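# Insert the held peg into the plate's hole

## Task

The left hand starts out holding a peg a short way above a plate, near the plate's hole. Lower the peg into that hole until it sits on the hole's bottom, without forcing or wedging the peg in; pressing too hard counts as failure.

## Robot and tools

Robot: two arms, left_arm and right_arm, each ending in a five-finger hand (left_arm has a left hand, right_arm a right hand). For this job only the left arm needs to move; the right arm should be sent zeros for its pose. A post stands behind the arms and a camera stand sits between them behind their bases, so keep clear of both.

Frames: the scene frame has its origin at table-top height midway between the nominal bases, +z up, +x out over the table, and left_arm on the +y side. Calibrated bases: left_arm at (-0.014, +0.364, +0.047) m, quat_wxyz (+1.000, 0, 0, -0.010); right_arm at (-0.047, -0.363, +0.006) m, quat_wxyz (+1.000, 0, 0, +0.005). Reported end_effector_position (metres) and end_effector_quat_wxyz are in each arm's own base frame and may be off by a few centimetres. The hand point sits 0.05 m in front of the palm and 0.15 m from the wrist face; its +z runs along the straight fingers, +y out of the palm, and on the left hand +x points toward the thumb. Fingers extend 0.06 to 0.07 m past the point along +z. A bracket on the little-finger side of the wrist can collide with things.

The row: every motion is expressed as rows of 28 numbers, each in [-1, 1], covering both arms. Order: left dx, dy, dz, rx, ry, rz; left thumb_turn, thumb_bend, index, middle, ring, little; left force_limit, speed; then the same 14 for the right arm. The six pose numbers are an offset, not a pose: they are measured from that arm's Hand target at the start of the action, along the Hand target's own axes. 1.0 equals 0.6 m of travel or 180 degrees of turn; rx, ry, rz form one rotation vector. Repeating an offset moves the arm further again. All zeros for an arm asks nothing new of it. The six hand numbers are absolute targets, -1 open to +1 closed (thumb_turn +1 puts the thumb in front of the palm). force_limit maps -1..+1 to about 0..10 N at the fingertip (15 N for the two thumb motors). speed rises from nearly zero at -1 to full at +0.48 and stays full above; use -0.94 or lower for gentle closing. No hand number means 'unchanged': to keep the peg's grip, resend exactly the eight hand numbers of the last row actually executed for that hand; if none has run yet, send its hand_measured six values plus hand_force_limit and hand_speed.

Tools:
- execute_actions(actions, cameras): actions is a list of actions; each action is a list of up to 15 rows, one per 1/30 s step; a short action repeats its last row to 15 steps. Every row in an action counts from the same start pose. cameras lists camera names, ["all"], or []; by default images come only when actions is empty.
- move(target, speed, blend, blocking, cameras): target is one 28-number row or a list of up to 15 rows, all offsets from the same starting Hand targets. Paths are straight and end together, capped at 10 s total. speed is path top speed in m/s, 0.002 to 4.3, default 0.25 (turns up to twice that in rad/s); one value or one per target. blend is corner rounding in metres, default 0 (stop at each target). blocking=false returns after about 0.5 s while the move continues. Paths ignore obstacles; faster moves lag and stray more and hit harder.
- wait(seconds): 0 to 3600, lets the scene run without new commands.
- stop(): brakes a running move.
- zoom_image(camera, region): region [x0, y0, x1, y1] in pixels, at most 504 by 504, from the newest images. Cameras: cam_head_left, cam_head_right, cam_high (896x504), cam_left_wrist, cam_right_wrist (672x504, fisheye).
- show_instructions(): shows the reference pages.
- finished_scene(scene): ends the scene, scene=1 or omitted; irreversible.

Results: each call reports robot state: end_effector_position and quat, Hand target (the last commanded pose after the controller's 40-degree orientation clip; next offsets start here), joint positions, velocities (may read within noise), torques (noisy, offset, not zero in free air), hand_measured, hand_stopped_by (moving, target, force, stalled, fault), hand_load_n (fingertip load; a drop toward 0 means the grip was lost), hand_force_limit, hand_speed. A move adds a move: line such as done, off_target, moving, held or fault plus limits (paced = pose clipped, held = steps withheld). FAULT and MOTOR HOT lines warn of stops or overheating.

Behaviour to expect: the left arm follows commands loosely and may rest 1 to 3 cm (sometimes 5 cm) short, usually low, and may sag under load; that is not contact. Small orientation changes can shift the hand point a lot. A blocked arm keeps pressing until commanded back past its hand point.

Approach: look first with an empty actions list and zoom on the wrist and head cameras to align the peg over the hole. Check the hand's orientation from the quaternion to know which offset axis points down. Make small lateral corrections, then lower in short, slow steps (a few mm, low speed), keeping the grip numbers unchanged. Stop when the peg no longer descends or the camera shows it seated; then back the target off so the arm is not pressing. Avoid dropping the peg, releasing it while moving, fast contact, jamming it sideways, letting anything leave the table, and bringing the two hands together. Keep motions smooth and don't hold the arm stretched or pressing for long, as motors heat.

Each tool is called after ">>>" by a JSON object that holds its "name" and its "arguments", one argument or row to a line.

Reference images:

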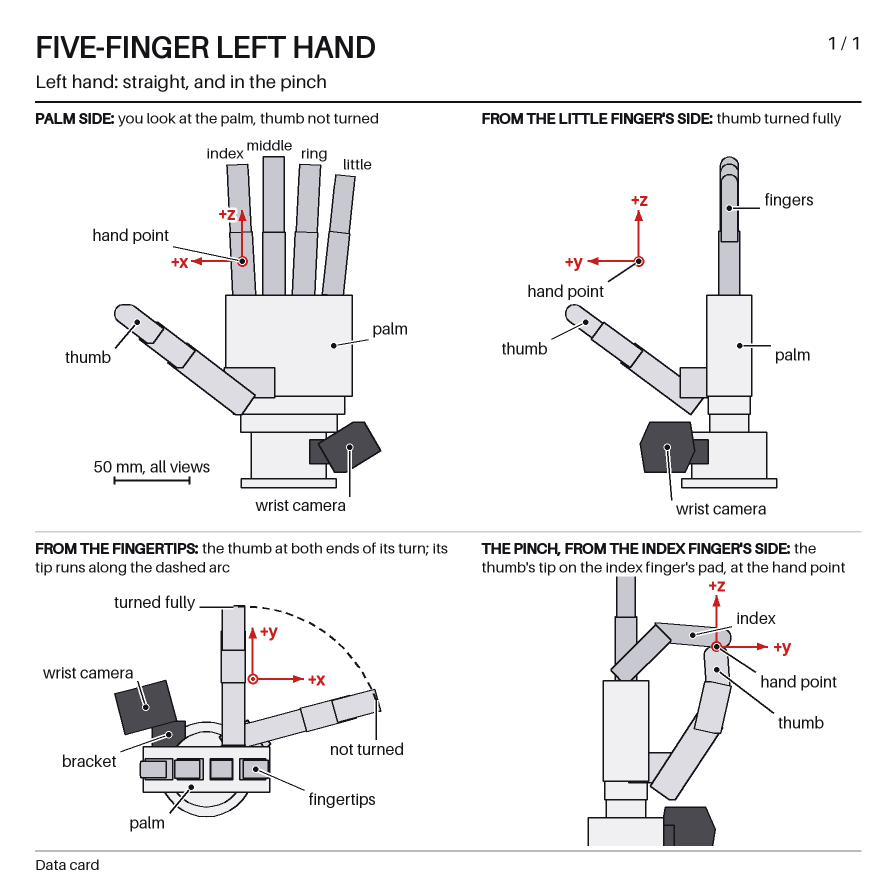

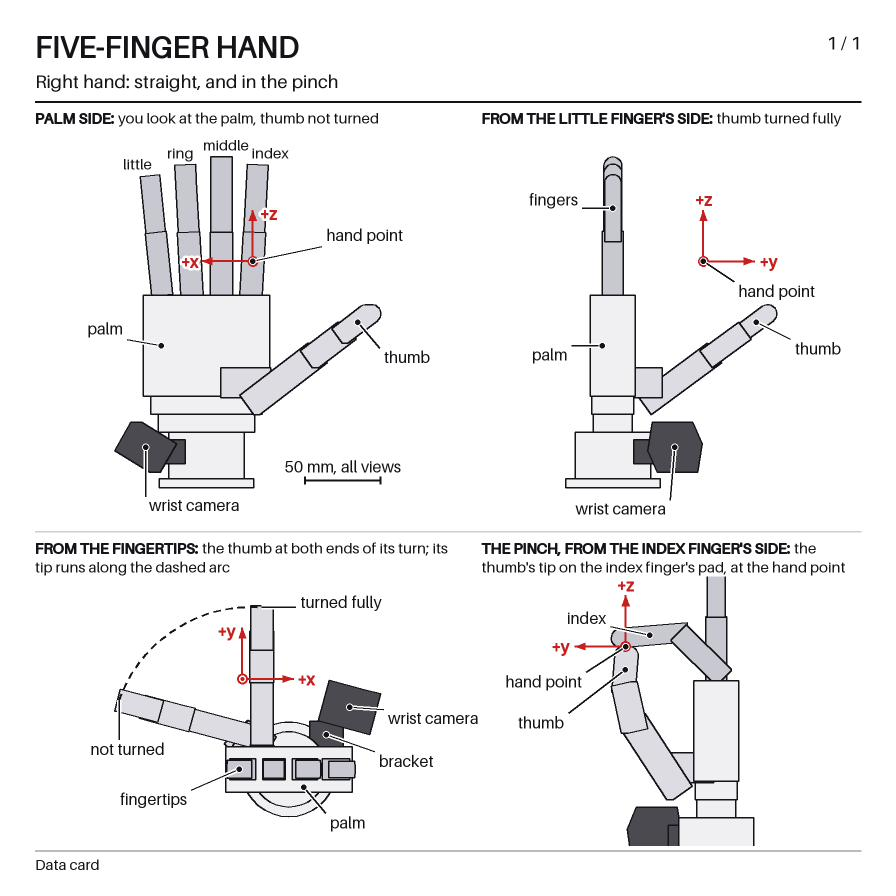

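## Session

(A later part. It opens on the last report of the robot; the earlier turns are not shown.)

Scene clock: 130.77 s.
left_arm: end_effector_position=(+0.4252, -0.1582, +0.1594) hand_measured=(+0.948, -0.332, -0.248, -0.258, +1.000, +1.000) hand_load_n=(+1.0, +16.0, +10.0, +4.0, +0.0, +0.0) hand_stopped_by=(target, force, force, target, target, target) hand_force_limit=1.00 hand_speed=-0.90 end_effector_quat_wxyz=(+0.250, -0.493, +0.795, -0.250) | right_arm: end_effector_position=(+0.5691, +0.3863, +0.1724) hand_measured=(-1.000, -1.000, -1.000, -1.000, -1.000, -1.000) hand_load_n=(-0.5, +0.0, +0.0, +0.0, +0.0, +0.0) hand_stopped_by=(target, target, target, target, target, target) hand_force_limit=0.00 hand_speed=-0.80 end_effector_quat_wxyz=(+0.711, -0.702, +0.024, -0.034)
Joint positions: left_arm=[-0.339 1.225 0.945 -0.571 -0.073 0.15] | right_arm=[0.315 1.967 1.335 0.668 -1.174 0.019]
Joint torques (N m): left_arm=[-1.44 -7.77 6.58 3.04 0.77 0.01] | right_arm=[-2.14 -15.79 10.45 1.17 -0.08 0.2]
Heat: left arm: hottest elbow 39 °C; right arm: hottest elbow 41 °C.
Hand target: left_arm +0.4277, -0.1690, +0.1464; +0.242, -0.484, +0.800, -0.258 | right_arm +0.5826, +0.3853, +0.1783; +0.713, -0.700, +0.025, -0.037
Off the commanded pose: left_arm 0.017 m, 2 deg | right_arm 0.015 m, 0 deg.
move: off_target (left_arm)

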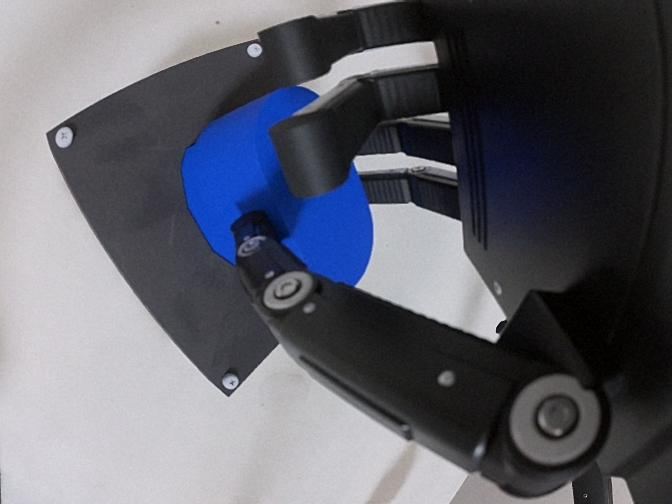

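>>> {"name": "move", "arguments": {
  "target": [
    [0,0.0001,0,-0.0043,-0.0074,0.0071,0.948,-0.326,-0.246,-0.256,1,1,1.0,-0.9,0,0,0,0,0,0,-1,-1,-1,-1,-1,-1,0,-0.8]
  ],
  "speed": 0.015
}}

>>> {"name": "move", "arguments": {
  "target": [
    [0,0.0001,0,0.0086,0.0148,-0.0142,0.948,-0.326,-0.246,-0.256,1,1,1.0,-0.9,0,0,0,0,0,0,-1,-1,-1,-1,-1,-1,0,-0.8]
  ],
  "speed": 0.015,
  "cameras": ["cam_right_wrist"]
}}

Scene clock: 132.53 s.
left_arm: end_effector_position=(+0.4253, -0.1578, +0.1593) hand_measured=(+0.948, -0.334, -0.248, -0.258, +1.000, +1.000) hand_load_n=(+0.0, +17.0, +9.0, +4.5, +0.0, +0.0) hand_stopped_by=(target, force, force, target, target, target) hand_force_limit=1.00 hand_speed=-0.90 end_effector_quat_wxyz=(+0.256, -0.492, +0.795, -0.245) | right_arm: end_effector_position=(+0.5691, +0.3863, +0.1724) hand_measured=(-1.000, -1.000, -1.000, -1.000, -1.000, -1.000) hand_load_n=(-0.5, +0.0, +0.0, +0.0, +0.0, +0.0) hand_stopped_by=(target, target, target, target, target, target) hand_force_limit=0.00 hand_speed=-0.80 end_effector_quat_wxyz=(+0.711, -0.702, +0.024, -0.034)
Joint positions: left_arm=[-0.346 1.225 0.945 -0.571 -0.09 0.151] | right_arm=[0.315 1.967 1.335 0.668 -1.174 0.019]
Joint torques (N m): left_arm=[-1.79 -7.12 7.2 2.45 0.1 0.1] | right_arm=[-2.14 -15.74 10.44 1.16 -0.08 0.2]
Heat: left arm: hottest elbow 39 °C; right arm: hottest elbow 41 °C.
Hand target: left_arm +0.4277, -0.1690, +0.1464; +0.251, -0.480, +0.804, -0.244 | right_arm +0.5826, +0.3853, +0.1783; +0.713, -0.700, +0.025, -0.037
Off the commanded pose: left_arm 0.017 m, 2 deg | right_arm 0.015 m, 0 deg.
move: off_target (left_arm)

Scene clock: 135.17 s.
left_arm: end_effector_position=(+0.4253, -0.1577, +0.1593) hand_measured=(+0.948, -0.334, -0.248, -0.258, +1.000, +1.000) hand_load_n=(+2.0, +15.0, +10.5, +2.5, +0.0, +0.0) hand_stopped_by=(target, force, force, target, target, target) hand_force_limit=1.00 hand_speed=-0.90 end_effector_quat_wxyz=(+0.243, -0.491, +0.795, -0.259) | right_arm: end_effector_position=(+0.5691, +0.3863, +0.1724) hand_measured=(-1.000, -1.000, -1.000, -1.000, -1.000, -1.000) hand_load_n=(+0.0, +0.0, +0.0, +0.0, +0.0, +0.0) hand_stopped_by=(target, target, target, target, target, target) hand_force_limit=0.00 hand_speed=-0.80 end_effector_quat_wxyz=(+0.711, -0.702, +0.024, -0.034)
Joint positions: left_arm=[-0.324 1.222 0.939 -0.563 -0.039 0.154] | right_arm=[0.315 1.967 1.335 0.668 -1.174 0.019]
Joint torques (N m): left_arm=[-1.32 -7.88 6.31 3.3 0.87 -0.11] | right_arm=[-2.14 -15.68 10.43 1.18 -0.07 0.2]
Heat: left arm: hottest elbow 39 °C; right arm: hottest elbow 41 °C.
Hand target: left_arm +0.4276, -0.1690, +0.1463; +0.233, -0.488, +0.796, -0.272 | right_arm +0.5826, +0.3853, +0.1783; +0.713, -0.700, +0.025, -0.037
Off the commanded pose: left_arm 0.017 m, 2 deg | right_arm 0.015 m, 0 deg.
move: off_target (left_arm)

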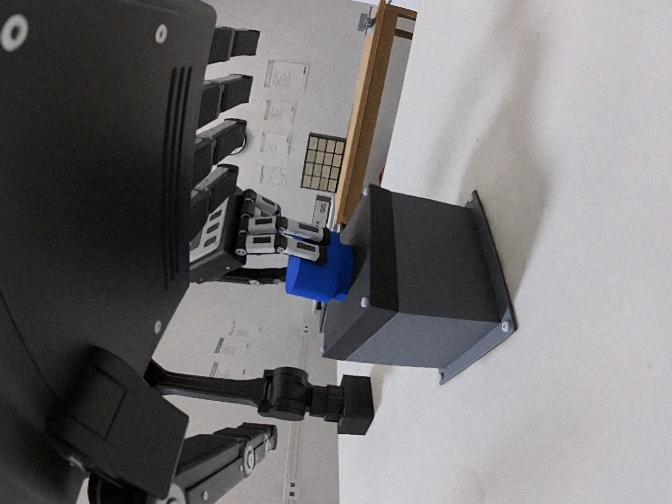

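>>> {"name": "move", "arguments": {
  "target": [
    [-0.0055,-0.0046,-0.0106,-0.0043,-0.0074,0.0071,0.948,-0.326,-0.246,-0.256,1,1,1.0,-0.9,0,0,0,0,0,0,-1,-1,-1,-1,-1,-1,0,-0.8]
  ],
  "speed": 0.015,
  "cameras": ["cam_left_wrist", "cam_right_wrist"]
}}

>>> {"name": "zoom_image", "arguments": {
  "camera": "cam_right_wrist",
  "region": [280, 225, 370, 310]
}}

>>> {"name": "zoom_image", "arguments": {
  "camera": "cam_left_wrist",
  "region": [175, 125, 245, 205]
}}

Scene clock: 137.07 s.
left_arm: end_effector_position=(+0.4256, -0.1569, +0.1594) hand_measured=(+0.948, -0.334, -0.248, -0.258, +1.000, +1.000) hand_load_n=(+1.0, +15.5, +10.5, +3.0, +0.0, +0.0) hand_stopped_by=(target, force, force, target, target, target) hand_force_limit=1.00 hand_speed=-0.90 end_effector_quat_wxyz=(+0.246, -0.492, +0.795, -0.257) | right_arm: end_effector_position=(+0.5691, +0.3863, +0.1724) hand_measured=(-1.000, -1.000, -1.000, -1.000, -1.000, -1.000) hand_load_n=(+0.0, +0.0, -0.5, +0.0, +0.0, +0.0) hand_stopped_by=(target, target, target, target, target, target) hand_force_limit=0.00 hand_speed=-0.80 end_effector_quat_wxyz=(+0.711, -0.702, +0.024, -0.034)
Joint positions: left_arm=[-0.326 1.221 0.939 -0.563 -0.049 0.154] | right_arm=[0.315 1.967 1.335 0.668 -1.174 0.019]
Joint torques (N m): left_arm=[-1.55 -8.18 7.54 1.89 0.1 0.04] | right_arm=[-2.14 -15.79 10.44 1.16 -0.08 0.2]
Heat: left arm: hottest elbow 39 °C; right arm: hottest elbow 41 °C.
Hand target: left_arm +0.4267, -0.1657, +0.1532; +0.242, -0.484, +0.800, -0.258 | right_arm +0.5826, +0.3853, +0.1783; +0.713, -0.700, +0.025, -0.037
Off the commanded pose: left_arm 0.011 m, 1 deg | right_arm 0.015 m, 0 deg.
move: off_target (left_arm)

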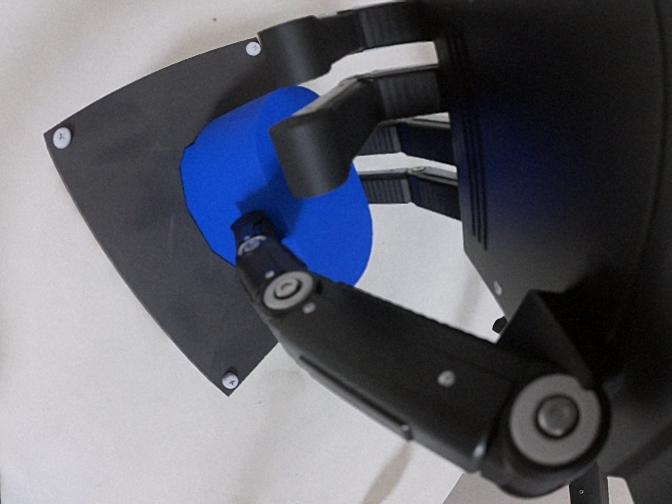

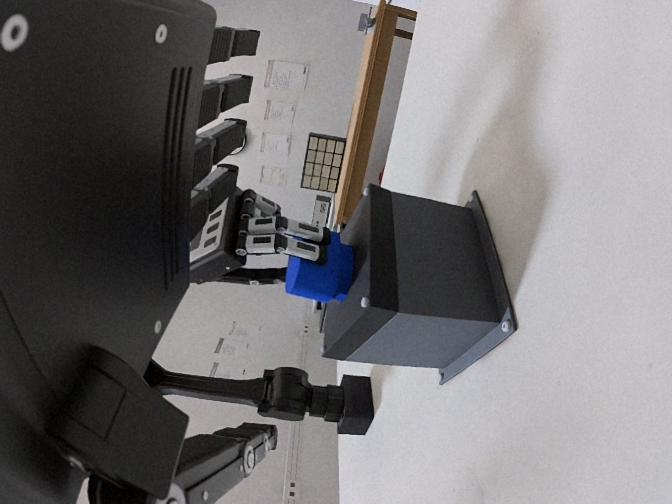

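Scaled by 5.600 from the camera's image (finer frame: 960x720).

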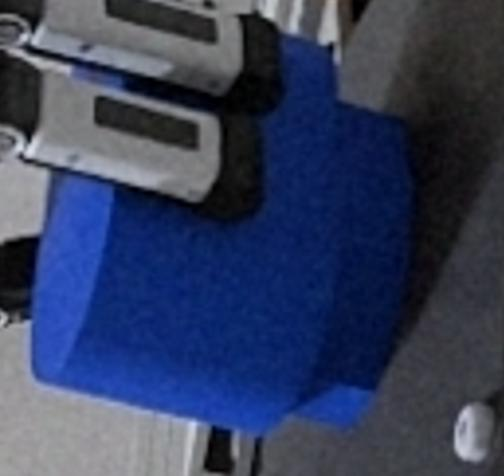

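Scaled by 6.300 from the camera's image (finer frame: 960x720).

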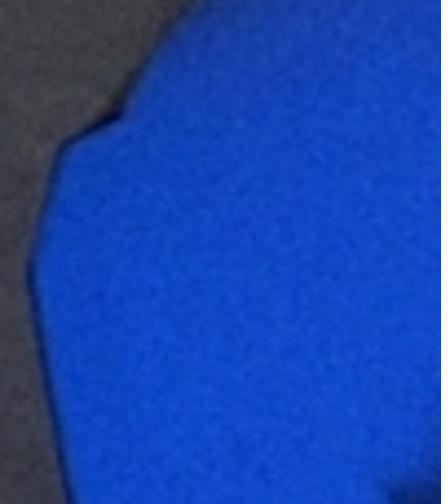

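>>> {"name": "move", "arguments": {
  "target": [
    [0,0,0,0,0,0,0.948,-0.40,-0.30,-0.30,1,1,1.0,-0.93,0,0,0,0,0,0,-1,-1,-1,-1,-1,-1,0,-0.8]
  ],
  "speed": 0.015,
  "cameras": ["cam_left_wrist", "cam_right_wrist"]
}}

>>> {"name": "zoom_image", "arguments": {
  "camera": "cam_right_wrist",
  "region": [280, 225, 370, 310]
}}

>>> {"name": "zoom_image", "arguments": {
  "camera": "cam_left_wrist",
  "region": [175, 125, 245, 205]
}}

Scene clock: 138.53 s.
left_arm: end_effector_position=(+0.4251, -0.1582, +0.1577) hand_measured=(+0.948, -0.400, -0.300, -0.300, +1.000, +1.000) hand_load_n=(-0.5, +1.5, +0.0, +0.0, +0.0, +0.0) hand_stopped_by=(target, target, target, target, target, target) hand_force_limit=1.00 hand_speed=-0.93 end_effector_quat_wxyz=(+0.244, -0.491, +0.796, -0.256) | right_arm: end_effector_position=(+0.5691, +0.3863, +0.1724) hand_measured=(-1.000, -1.000, -1.000, -1.000, -1.000, -1.000) hand_load_n=(+0.0, +0.0, +0.0, +0.0, +0.0, +0.0) hand_stopped_by=(target, target, target, target, target, target) hand_force_limit=0.00 hand_speed=-0.80 end_effector_quat_wxyz=(+0.711, -0.702, +0.024, -0.034)
Joint positions: left_arm=[-0.329 1.225 0.939 -0.563 -0.049 0.154] | right_arm=[0.315 1.967 1.335 0.668 -1.174 0.019]
Joint torques (N m): left_arm=[-1.44 -8.7 7.61 1.96 0.09 0.03] | right_arm=[-2.08 -15.74 10.43 1.14 -0.08 0.19]
Heat: left arm: hottest elbow 39 °C; right arm: hottest elbow 41 °C.
Hand target: left_arm +0.4268, -0.1658, +0.1533; +0.242, -0.484, +0.800, -0.258 | right_arm +0.5826, +0.3853, +0.1783; +0.713, -0.700, +0.025, -0.037
Off the commanded pose: left_arm 0.009 m, 1 deg | right_arm 0.015 m, 0 deg.
move: done

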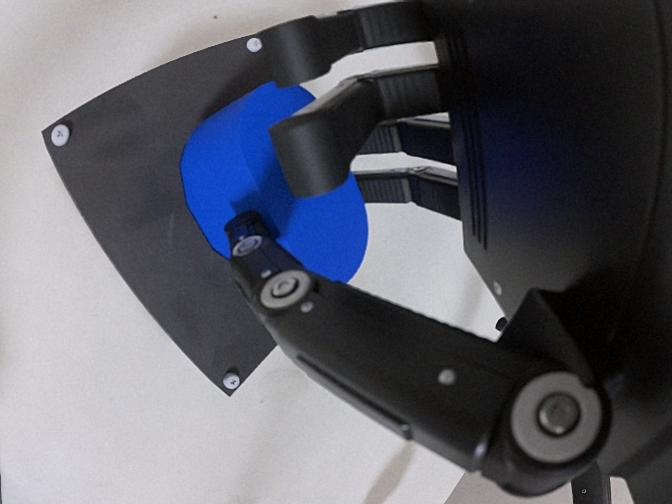

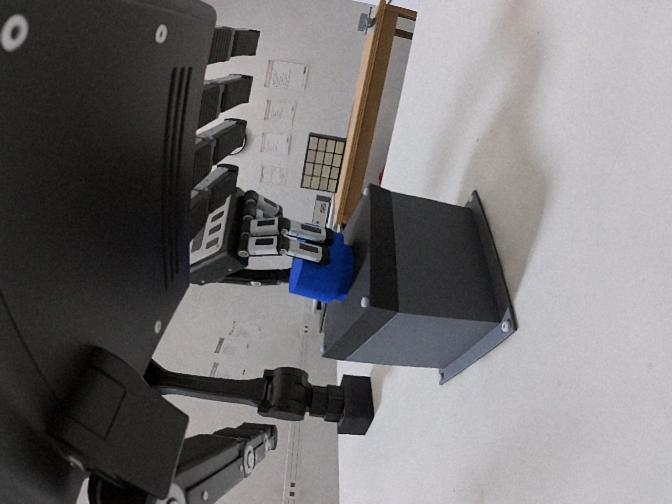

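Scaled by 5.600 from the camera's image (finer frame: 960x720).

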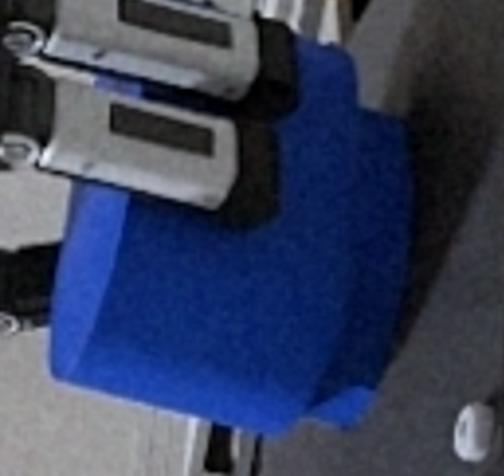

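Scaled by 6.300 from the camera's image (finer frame: 960x720).

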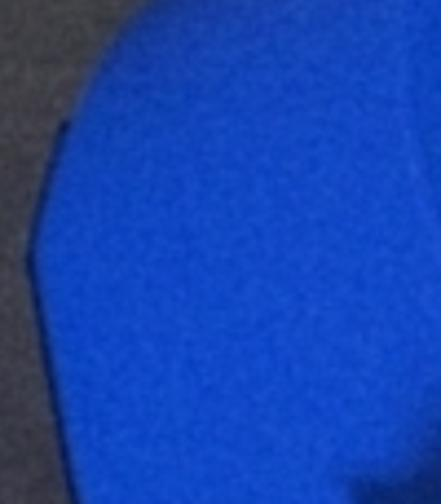

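>>> {"name": "move", "arguments": {
  "target": [
    [0,0,0,0,0,0,0.948,-0.46,-0.34,-0.34,1,1,1.0,-0.93,0,0,0,0,0,0,-1,-1,-1,-1,-1,-1,0,-0.8]
  ],
  "speed": 0.015,
  "cameras": ["cam_left_wrist", "cam_right_wrist"]
}}

>>> {"name": "zoom_image", "arguments": {
  "camera": "cam_right_wrist",
  "region": [280, 225, 370, 310]
}}

>>> {"name": "zoom_image", "arguments": {
  "camera": "cam_left_wrist",
  "region": [160, 70, 390, 310]
}}

Scene clock: 140.10 s.
left_arm: end_effector_position=(+0.4249, -0.1589, +0.1571) hand_measured=(+0.948, -0.460, -0.340, -0.340, +1.000, +1.000) hand_load_n=(+0.0, +0.5, +0.0, +0.0, +0.0, +0.0) hand_stopped_by=(target, target, target, target, target, target) hand_force_limit=1.00 hand_speed=-0.93 end_effector_quat_wxyz=(+0.243, -0.490, +0.797, -0.256) | right_arm: end_effector_position=(+0.5691, +0.3863, +0.1724) hand_measured=(-1.000, -1.000, -1.000, -1.000, -1.000, -1.000) hand_load_n=(+0.0, +0.0, +0.0, +0.0, +0.0, +0.0) hand_stopped_by=(target, target, target, target, target, target) hand_force_limit=0.00 hand_speed=-0.80 end_effector_quat_wxyz=(+0.711, -0.702, +0.024, -0.034)
Joint positions: left_arm=[-0.331 1.227 0.939 -0.563 -0.048 0.154] | right_arm=[0.315 1.967 1.335 0.668 -1.174 0.019]
Joint torques (N m): left_arm=[-1.32 -8.88 7.6 1.96 0.06 0.04] | right_arm=[-2.14 -15.68 10.45 1.16 -0.08 0.2]
Heat: left arm: hottest elbow 39 °C; right arm: hottest elbow 41 °C.
Hand target: left_arm +0.4268, -0.1658, +0.1533; +0.242, -0.484, +0.800, -0.258 | right_arm +0.5826, +0.3853, +0.1783; +0.713, -0.700, +0.025, -0.037
Off the commanded pose: left_arm 0.008 m, 1 deg | right_arm 0.015 m, 0 deg.
move: done

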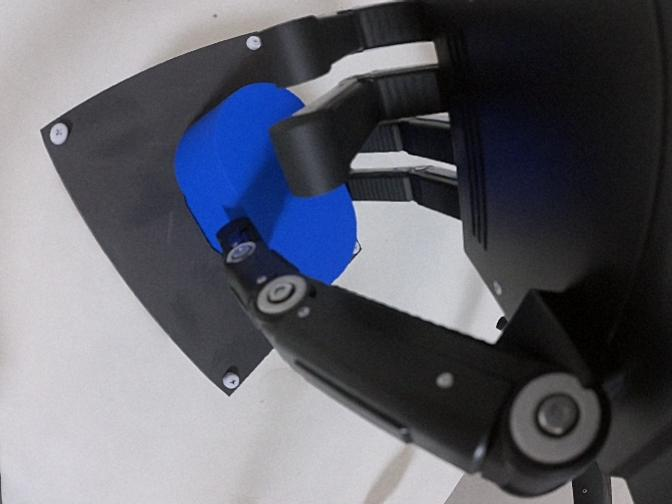

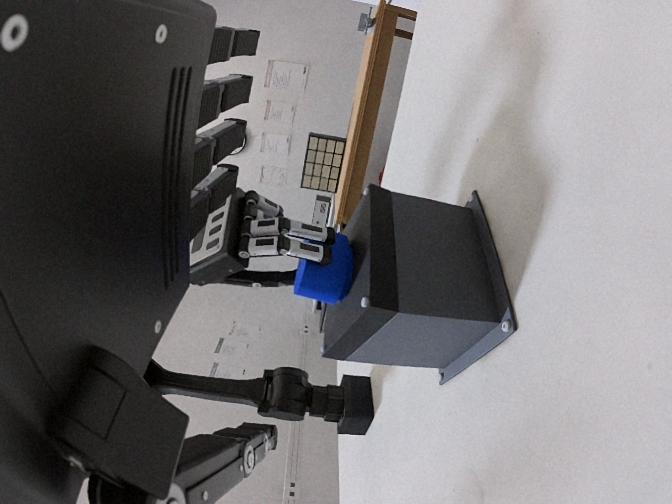

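Scaled by 5.600 from the camera's image (finer frame: 960x720).

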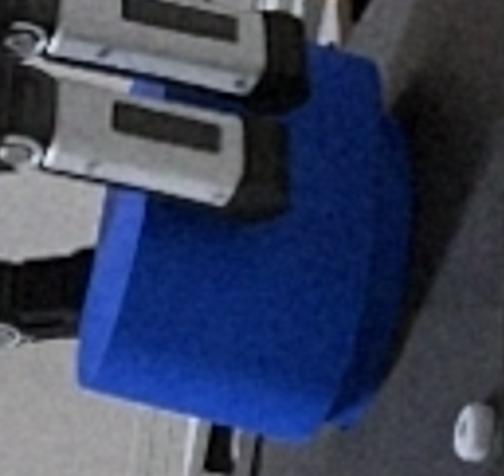

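Scaled by 2.100 from the camera's image (finer frame: 960x720).

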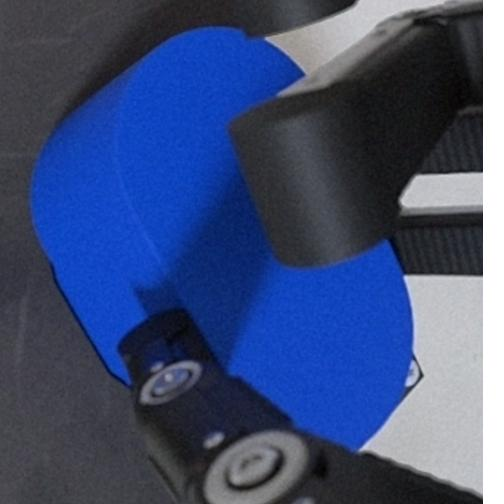

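>>> {"name": "move", "arguments": {
  "target": [
    [0,0,0,0,0,0,0.948,-0.54,-0.36,-0.36,1,1,1.0,-0.93,0,0,0,0,0,0,-1,-1,-1,-1,-1,-1,0,-0.8]
  ],
  "speed": 0.015,
  "cameras": ["cam_left_wrist", "cam_right_wrist"]
}}

>>> {"name": "zoom_image", "arguments": {
  "camera": "cam_right_wrist",
  "region": [280, 225, 370, 310]
}}

>>> {"name": "zoom_image", "arguments": {
  "camera": "cam_left_wrist",
  "region": [160, 70, 390, 310]
}}

Scene clock: 141.30 s.
left_arm: end_effector_position=(+0.4247, -0.1594, +0.1571) hand_measured=(+0.948, -0.540, -0.360, -0.360, +1.000, +1.000) hand_load_n=(+0.0, +0.0, -0.5, +0.0, +0.0, +0.0) hand_stopped_by=(target, target, target, target, target, target) hand_force_limit=1.00 hand_speed=-0.93 end_effector_quat_wxyz=(+0.243, -0.490, +0.797, -0.256) | right_arm: end_effector_position=(+0.5691, +0.3863, +0.1724) hand_measured=(-1.000, -1.000, -1.000, -1.000, -1.000, -1.000) hand_load_n=(+0.0, +0.0, +0.0, +0.0, +0.0, +0.0) hand_stopped_by=(target, target, target, target, target, target) hand_force_limit=0.00 hand_speed=-0.80 end_effector_quat_wxyz=(+0.711, -0.702, +0.024, -0.034)
Joint positions: left_arm=[-0.332 1.227 0.939 -0.563 -0.047 0.154] | right_arm=[0.315 1.967 1.335 0.668 -1.174 0.019]
Joint torques (N m): left_arm=[-1.2 -8.64 7.62 1.99 0.04 0.03] | right_arm=[-2.14 -15.62 10.44 1.16 -0.08 0.2]
Heat: left arm: hottest elbow 39 °C; right arm: hottest elbow 41 °C.
Hand target: left_arm +0.4268, -0.1658, +0.1533; +0.242, -0.484, +0.800, -0.258 | right_arm +0.5826, +0.3853, +0.1783; +0.713, -0.700, +0.025, -0.037
Off the commanded pose: left_arm 0.008 m, 1 deg | right_arm 0.015 m, 0 deg.
move: done

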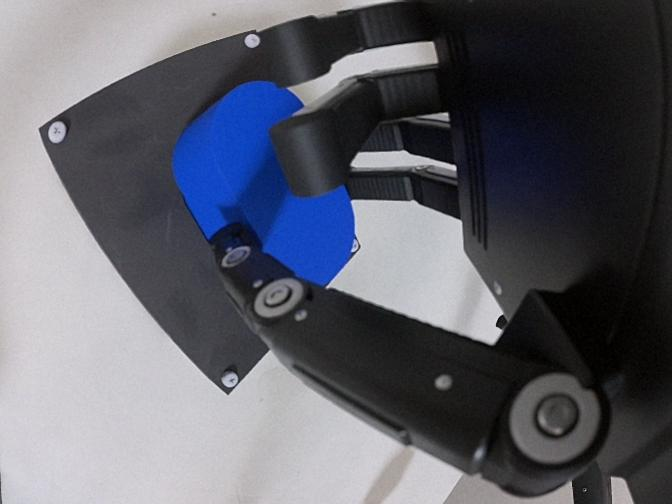

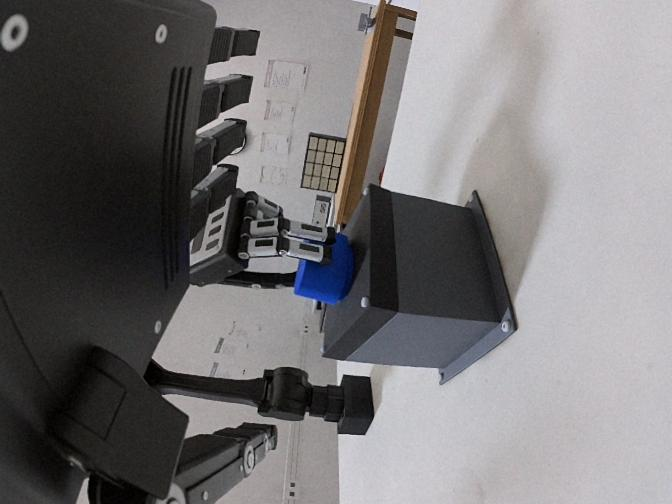

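Scaled by 5.600 from the camera's image (finer frame: 960x720).

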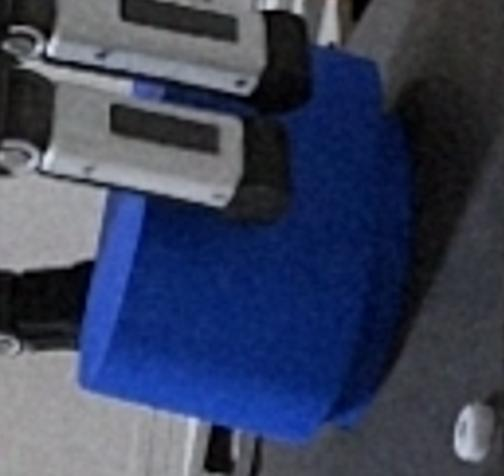

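Scaled by 2.100 from the camera's image (finer frame: 960x720).

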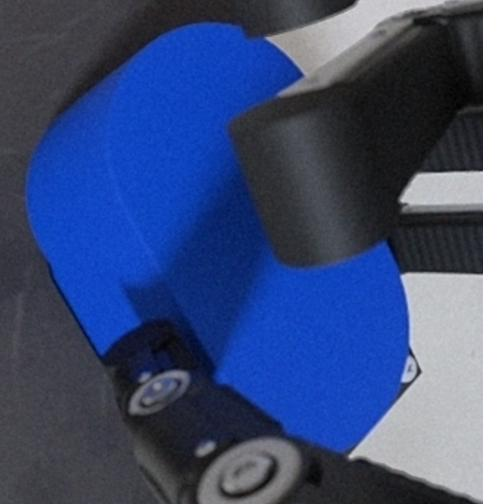

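>>> {"name": "move", "arguments": {
  "target": [
    [0,0,0,0,0,0,0.948,-0.7,-0.45,-0.45,1,1,1.0,-0.93,0,0,0,0,0,0,-1,-1,-1,-1,-1,-1,0,-0.8]
  ],
  "speed": 0.015,
  "cameras": ["cam_left_wrist", "cam_right_wrist"]
}}

>>> {"name": "zoom_image", "arguments": {
  "camera": "cam_right_wrist",
  "region": [280, 225, 370, 310]
}}

>>> {"name": "zoom_image", "arguments": {
  "camera": "cam_left_wrist",
  "region": [160, 70, 390, 310]
}}

Scene clock: 143.60 s.
left_arm: end_effector_position=(+0.4247, -0.1594, +0.1571) hand_measured=(+0.948, -0.700, -0.450, -0.450, +1.000, +1.000) hand_load_n=(+0.0, +0.0, -0.5, +0.0, +0.0, +0.0) hand_stopped_by=(target, target, target, target, target, target) hand_force_limit=1.00 hand_speed=-0.93 end_effector_quat_wxyz=(+0.243, -0.490, +0.797, -0.256) | right_arm: end_effector_position=(+0.5691, +0.3863, +0.1724) hand_measured=(-1.000, -1.000, -1.000, -1.000, -1.000, -1.000) hand_load_n=(+0.0, +0.0, +0.0, +0.0, +0.0, +0.0) hand_stopped_by=(target, target, target, target, target, target) hand_force_limit=0.00 hand_speed=-0.80 end_effector_quat_wxyz=(+0.711, -0.702, +0.024, -0.034)
Joint positions: left_arm=[-0.332 1.227 0.939 -0.563 -0.047 0.154] | right_arm=[0.315 1.967 1.335 0.668 -1.174 0.019]
Joint torques (N m): left_arm=[-1.38 -8.64 7.57 2 0.03 0.03] | right_arm=[-2.14 -15.68 10.44 1.17 -0.08 0.2]
Heat: left arm: hottest elbow 39 °C; right arm: hottest elbow 41 °C.
Hand target: left_arm +0.4268, -0.1658, +0.1533; +0.242, -0.484, +0.800, -0.258 | right_arm +0.5826, +0.3853, +0.1783; +0.713, -0.700, +0.025, -0.037
Off the commanded pose: left_arm 0.008 m, 1 deg | right_arm 0.015 m, 0 deg.
move: done

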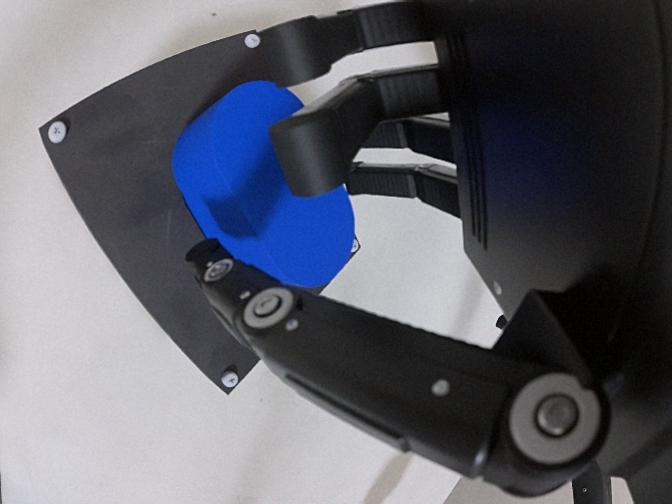

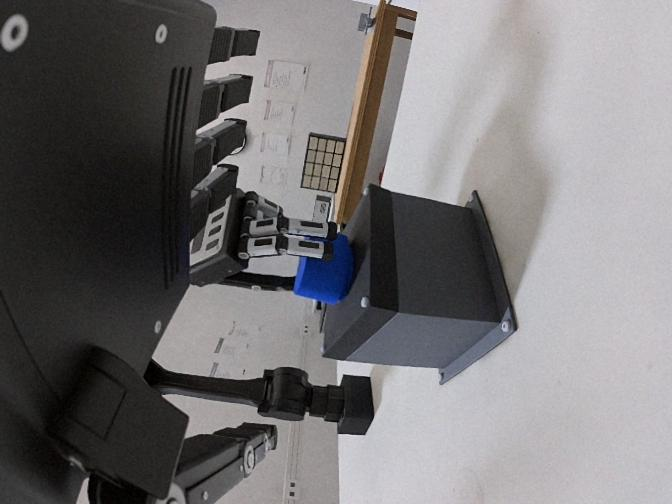

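Scaled by 5.600 from the camera's image (finer frame: 960x720).

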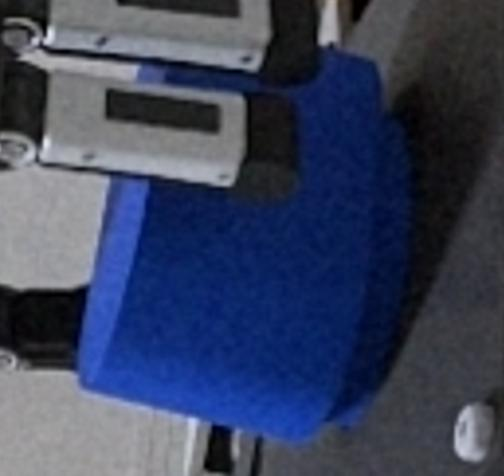

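Scaled by 2.100 from the camera's image (finer frame: 960x720).

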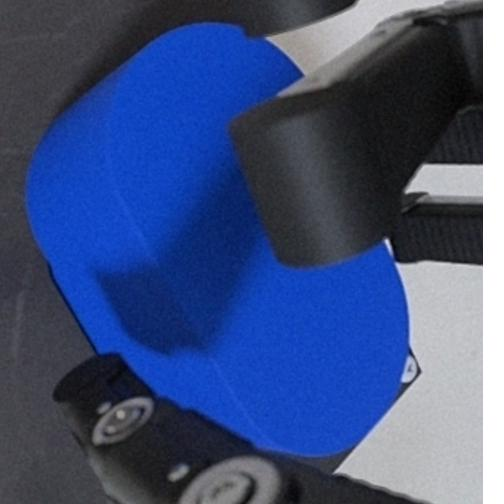

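>>> {"name": "move", "arguments": {
  "target": [
    [0,0,0,0,0,0,0.948,-0.95,-0.95,-0.95,1,1,1.0,-0.7,0,0,0,0,0,0,-1,-1,-1,-1,-1,-1,0,-0.8]
  ],
  "speed": 0.015,
  "cameras": ["cam_left_wrist", "cam_right_wrist", "cam_high", "cam_head_left"]
}}

>>> {"name": "zoom_image", "arguments": {
  "camera": "cam_right_wrist",
  "region": [280, 225, 370, 310]
}}

>>> {"name": "zoom_image", "arguments": {
  "camera": "cam_left_wrist",
  "region": [160, 70, 390, 310]
}}

>>> {"name": "zoom_image", "arguments": {
  "camera": "cam_high",
  "region": [475, 125, 520, 165]
}}

Scene clock: 144.80 s.
left_arm: end_effector_position=(+0.4247, -0.1594, +0.1571) hand_measured=(+0.948, -0.950, -0.950, -0.950, +1.000, +1.000) hand_load_n=(+0.0, +0.0, +0.0, +0.0, +0.0, +0.0) hand_stopped_by=(target, target, target, target, target, target) hand_force_limit=1.00 hand_speed=-0.70 end_effector_quat_wxyz=(+0.243, -0.490, +0.797, -0.256) | right_arm: end_effector_position=(+0.5691, +0.3863, +0.1724) hand_measured=(-1.000, -1.000, -1.000, -1.000, -1.000, -1.000) hand_load_n=(+0.0, +0.0, +0.0, +0.0, -0.5, +0.0) hand_stopped_by=(target, target, target, target, target, target) hand_force_limit=0.00 hand_speed=-0.80 end_effector_quat_wxyz=(+0.711, -0.702, +0.024, -0.034)
Joint positions: left_arm=[-0.332 1.227 0.939 -0.563 -0.047 0.154] | right_arm=[0.315 1.967 1.335 0.668 -1.174 0.019]
Joint torques (N m): left_arm=[-1.44 -8.76 7.61 1.99 0.04 0.04] | right_arm=[-2.14 -15.68 10.44 1.17 -0.08 0.2]
Heat: left arm: hottest elbow 39 °C; right arm: hottest elbow 41 °C.
Hand target: left_arm +0.4268, -0.1657, +0.1533; +0.242, -0.484, +0.800, -0.258 | right_arm +0.5826, +0.3853, +0.1783; +0.713, -0.700, +0.025, -0.037
Off the commanded pose: left_arm 0.008 m, 1 deg | right_arm 0.015 m, 0 deg.
move: done
Images, in order (width x height): cam_head_left 896x504, cam_high 896x504, cam_left_wrist 672x504, cam_right_wrist 672x504.

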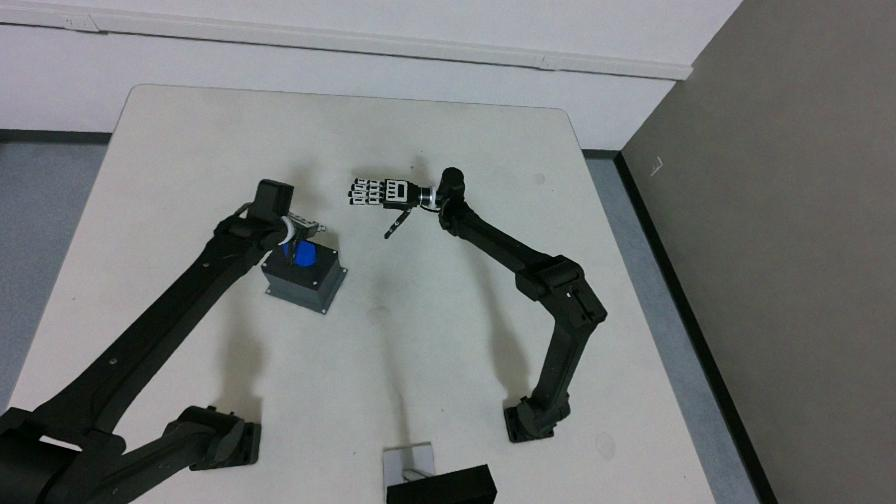

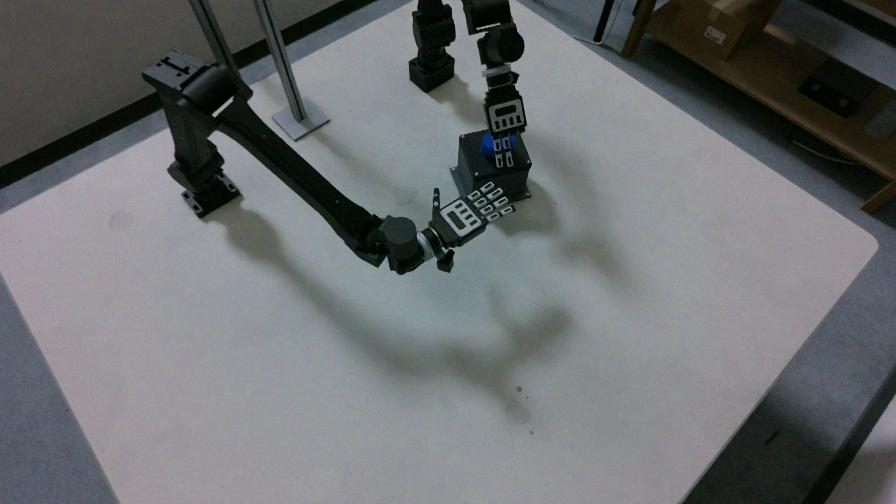

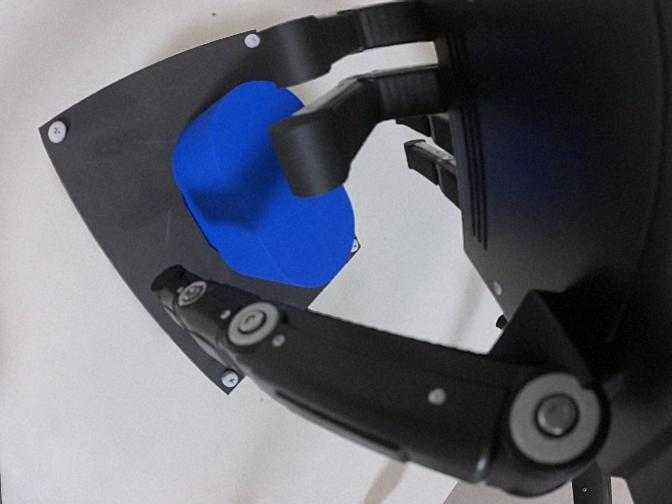

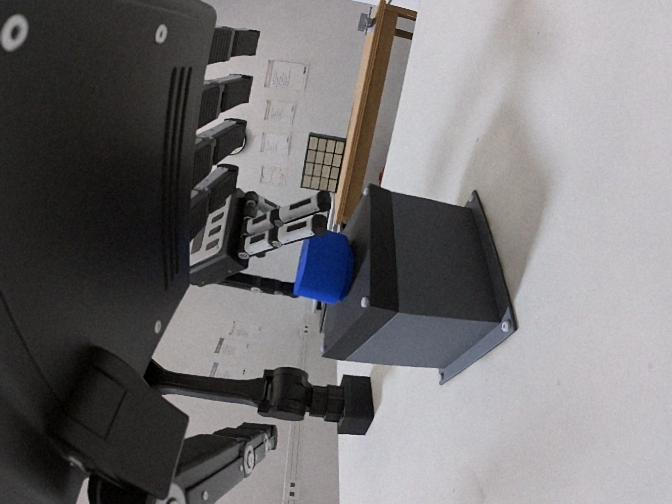

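Scaled by 5.600 from the camera's image (finer frame: 960x720).

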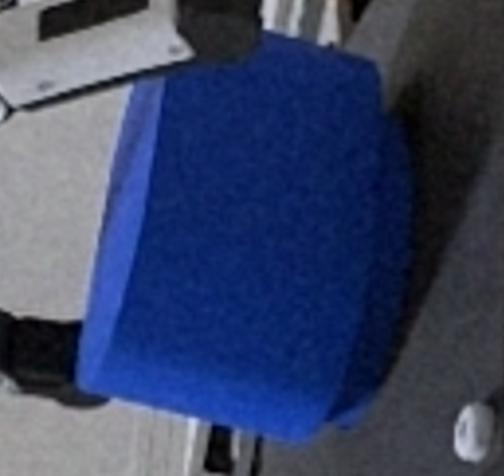

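Scaled by 2.100 from the camera's image (finer frame: 960x720).

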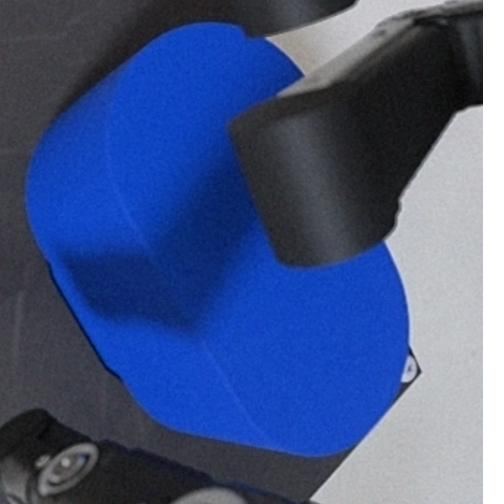

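Scaled by 11.200 from the camera's image (finer frame: 1280x720).

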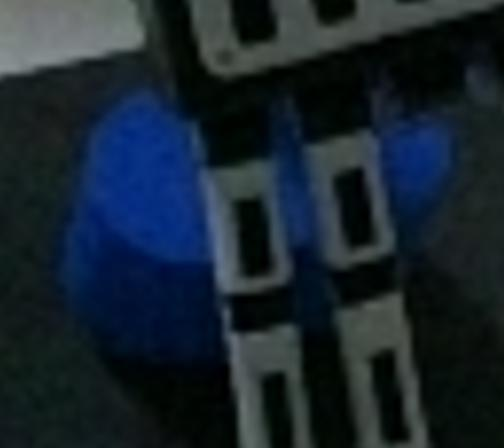

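>>> {"name": "move", "arguments": {
  "target": [
    [-0.0160,-0.0755,-0.0873,0,0,0,0.948,-0.95,-0.95,-0.95,1,1,1.0,-0.7,0,0,0,0,0,0,-1,-1,-1,-1,-1,-1,0,-0.8]
  ],
  "speed": 0.08,
  "cameras": ["cam_left_wrist", "cam_right_wrist"]
}}

Scene clock: 146.73 s.
left_arm: end_effector_position=(+0.4164, -0.1566, +0.1944) hand_measured=(+0.948, -0.950, -0.950, -0.950, +1.000, +1.000) hand_load_n=(+0.0, +0.0, +0.0, +0.0, +0.0, +0.0) hand_stopped_by=(target, target, target, target, target, target) hand_force_limit=1.00 hand_speed=-0.70 end_effector_quat_wxyz=(+0.229, -0.494, +0.804, -0.239) | right_arm: end_effector_position=(+0.5691, +0.3863, +0.1724) hand_measured=(-1.000, -1.000, -1.000, -1.000, -1.000, -1.000) hand_load_n=(+0.0, +0.0, +0.0, +0.0, +0.0, +0.0) hand_stopped_by=(target, target, target, target, target, target) hand_force_limit=0.00 hand_speed=-0.80 end_effector_quat_wxyz=(+0.711, -0.702, +0.024, -0.034)
Joint positions: left_arm=[-0.332 1.207 1.039 -0.729 -0.047 0.154] | right_arm=[0.315 1.967 1.335 0.668 -1.174 0.019]
Joint torques (N m): left_arm=[-1.26 -10.17 11.44 0.83 0.03 0.04] | right_arm=[-2.14 -15.74 10.44 1.18 -0.08 0.2]
Heat: left arm: hottest elbow 39 °C; right arm: hottest elbow 41 °C.
Hand target: left_arm +0.4268, -0.1657, +0.2231; +0.242, -0.484, +0.800, -0.258 | right_arm +0.5826, +0.3853, +0.1783; +0.713, -0.700, +0.025, -0.037
Off the commanded pose: left_arm 0.032 m, 3 deg | right_arm 0.015 m, 0 deg.
move: off_target (left_arm)

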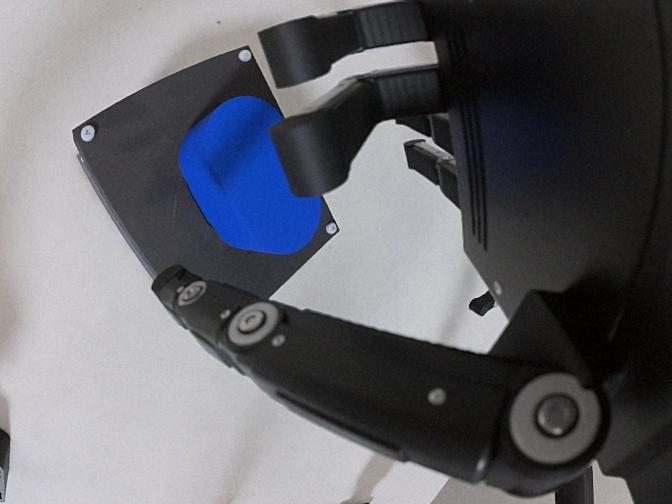

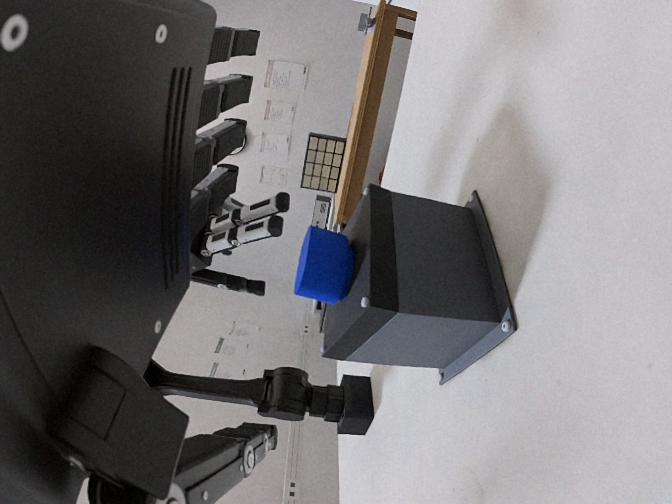

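>>> {"name": "zoom_image", "arguments": {
  "camera": "cam_right_wrist",
  "region": [280, 220, 370, 310]
}}

>>> {"name": "zoom_image", "arguments": {
  "camera": "cam_left_wrist",
  "region": [160, 80, 340, 270]
}}

Scaled by 5.600 from the camera's image (finer frame: 960x720).

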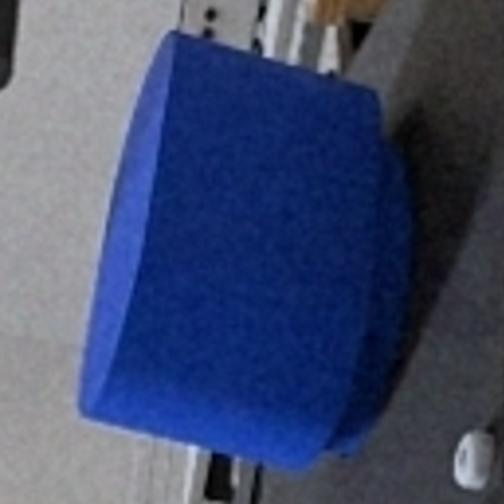

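Scaled by 2.653 from the camera's image (finer frame: 960x720).

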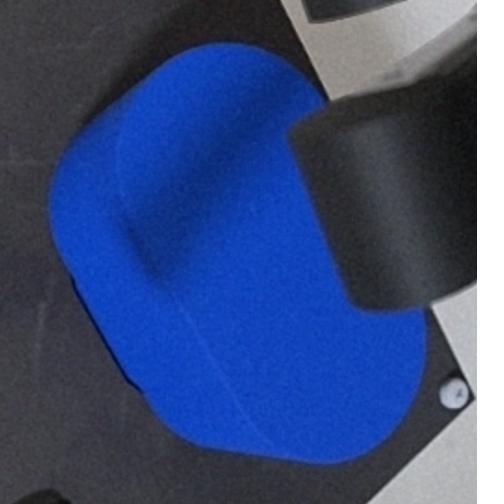

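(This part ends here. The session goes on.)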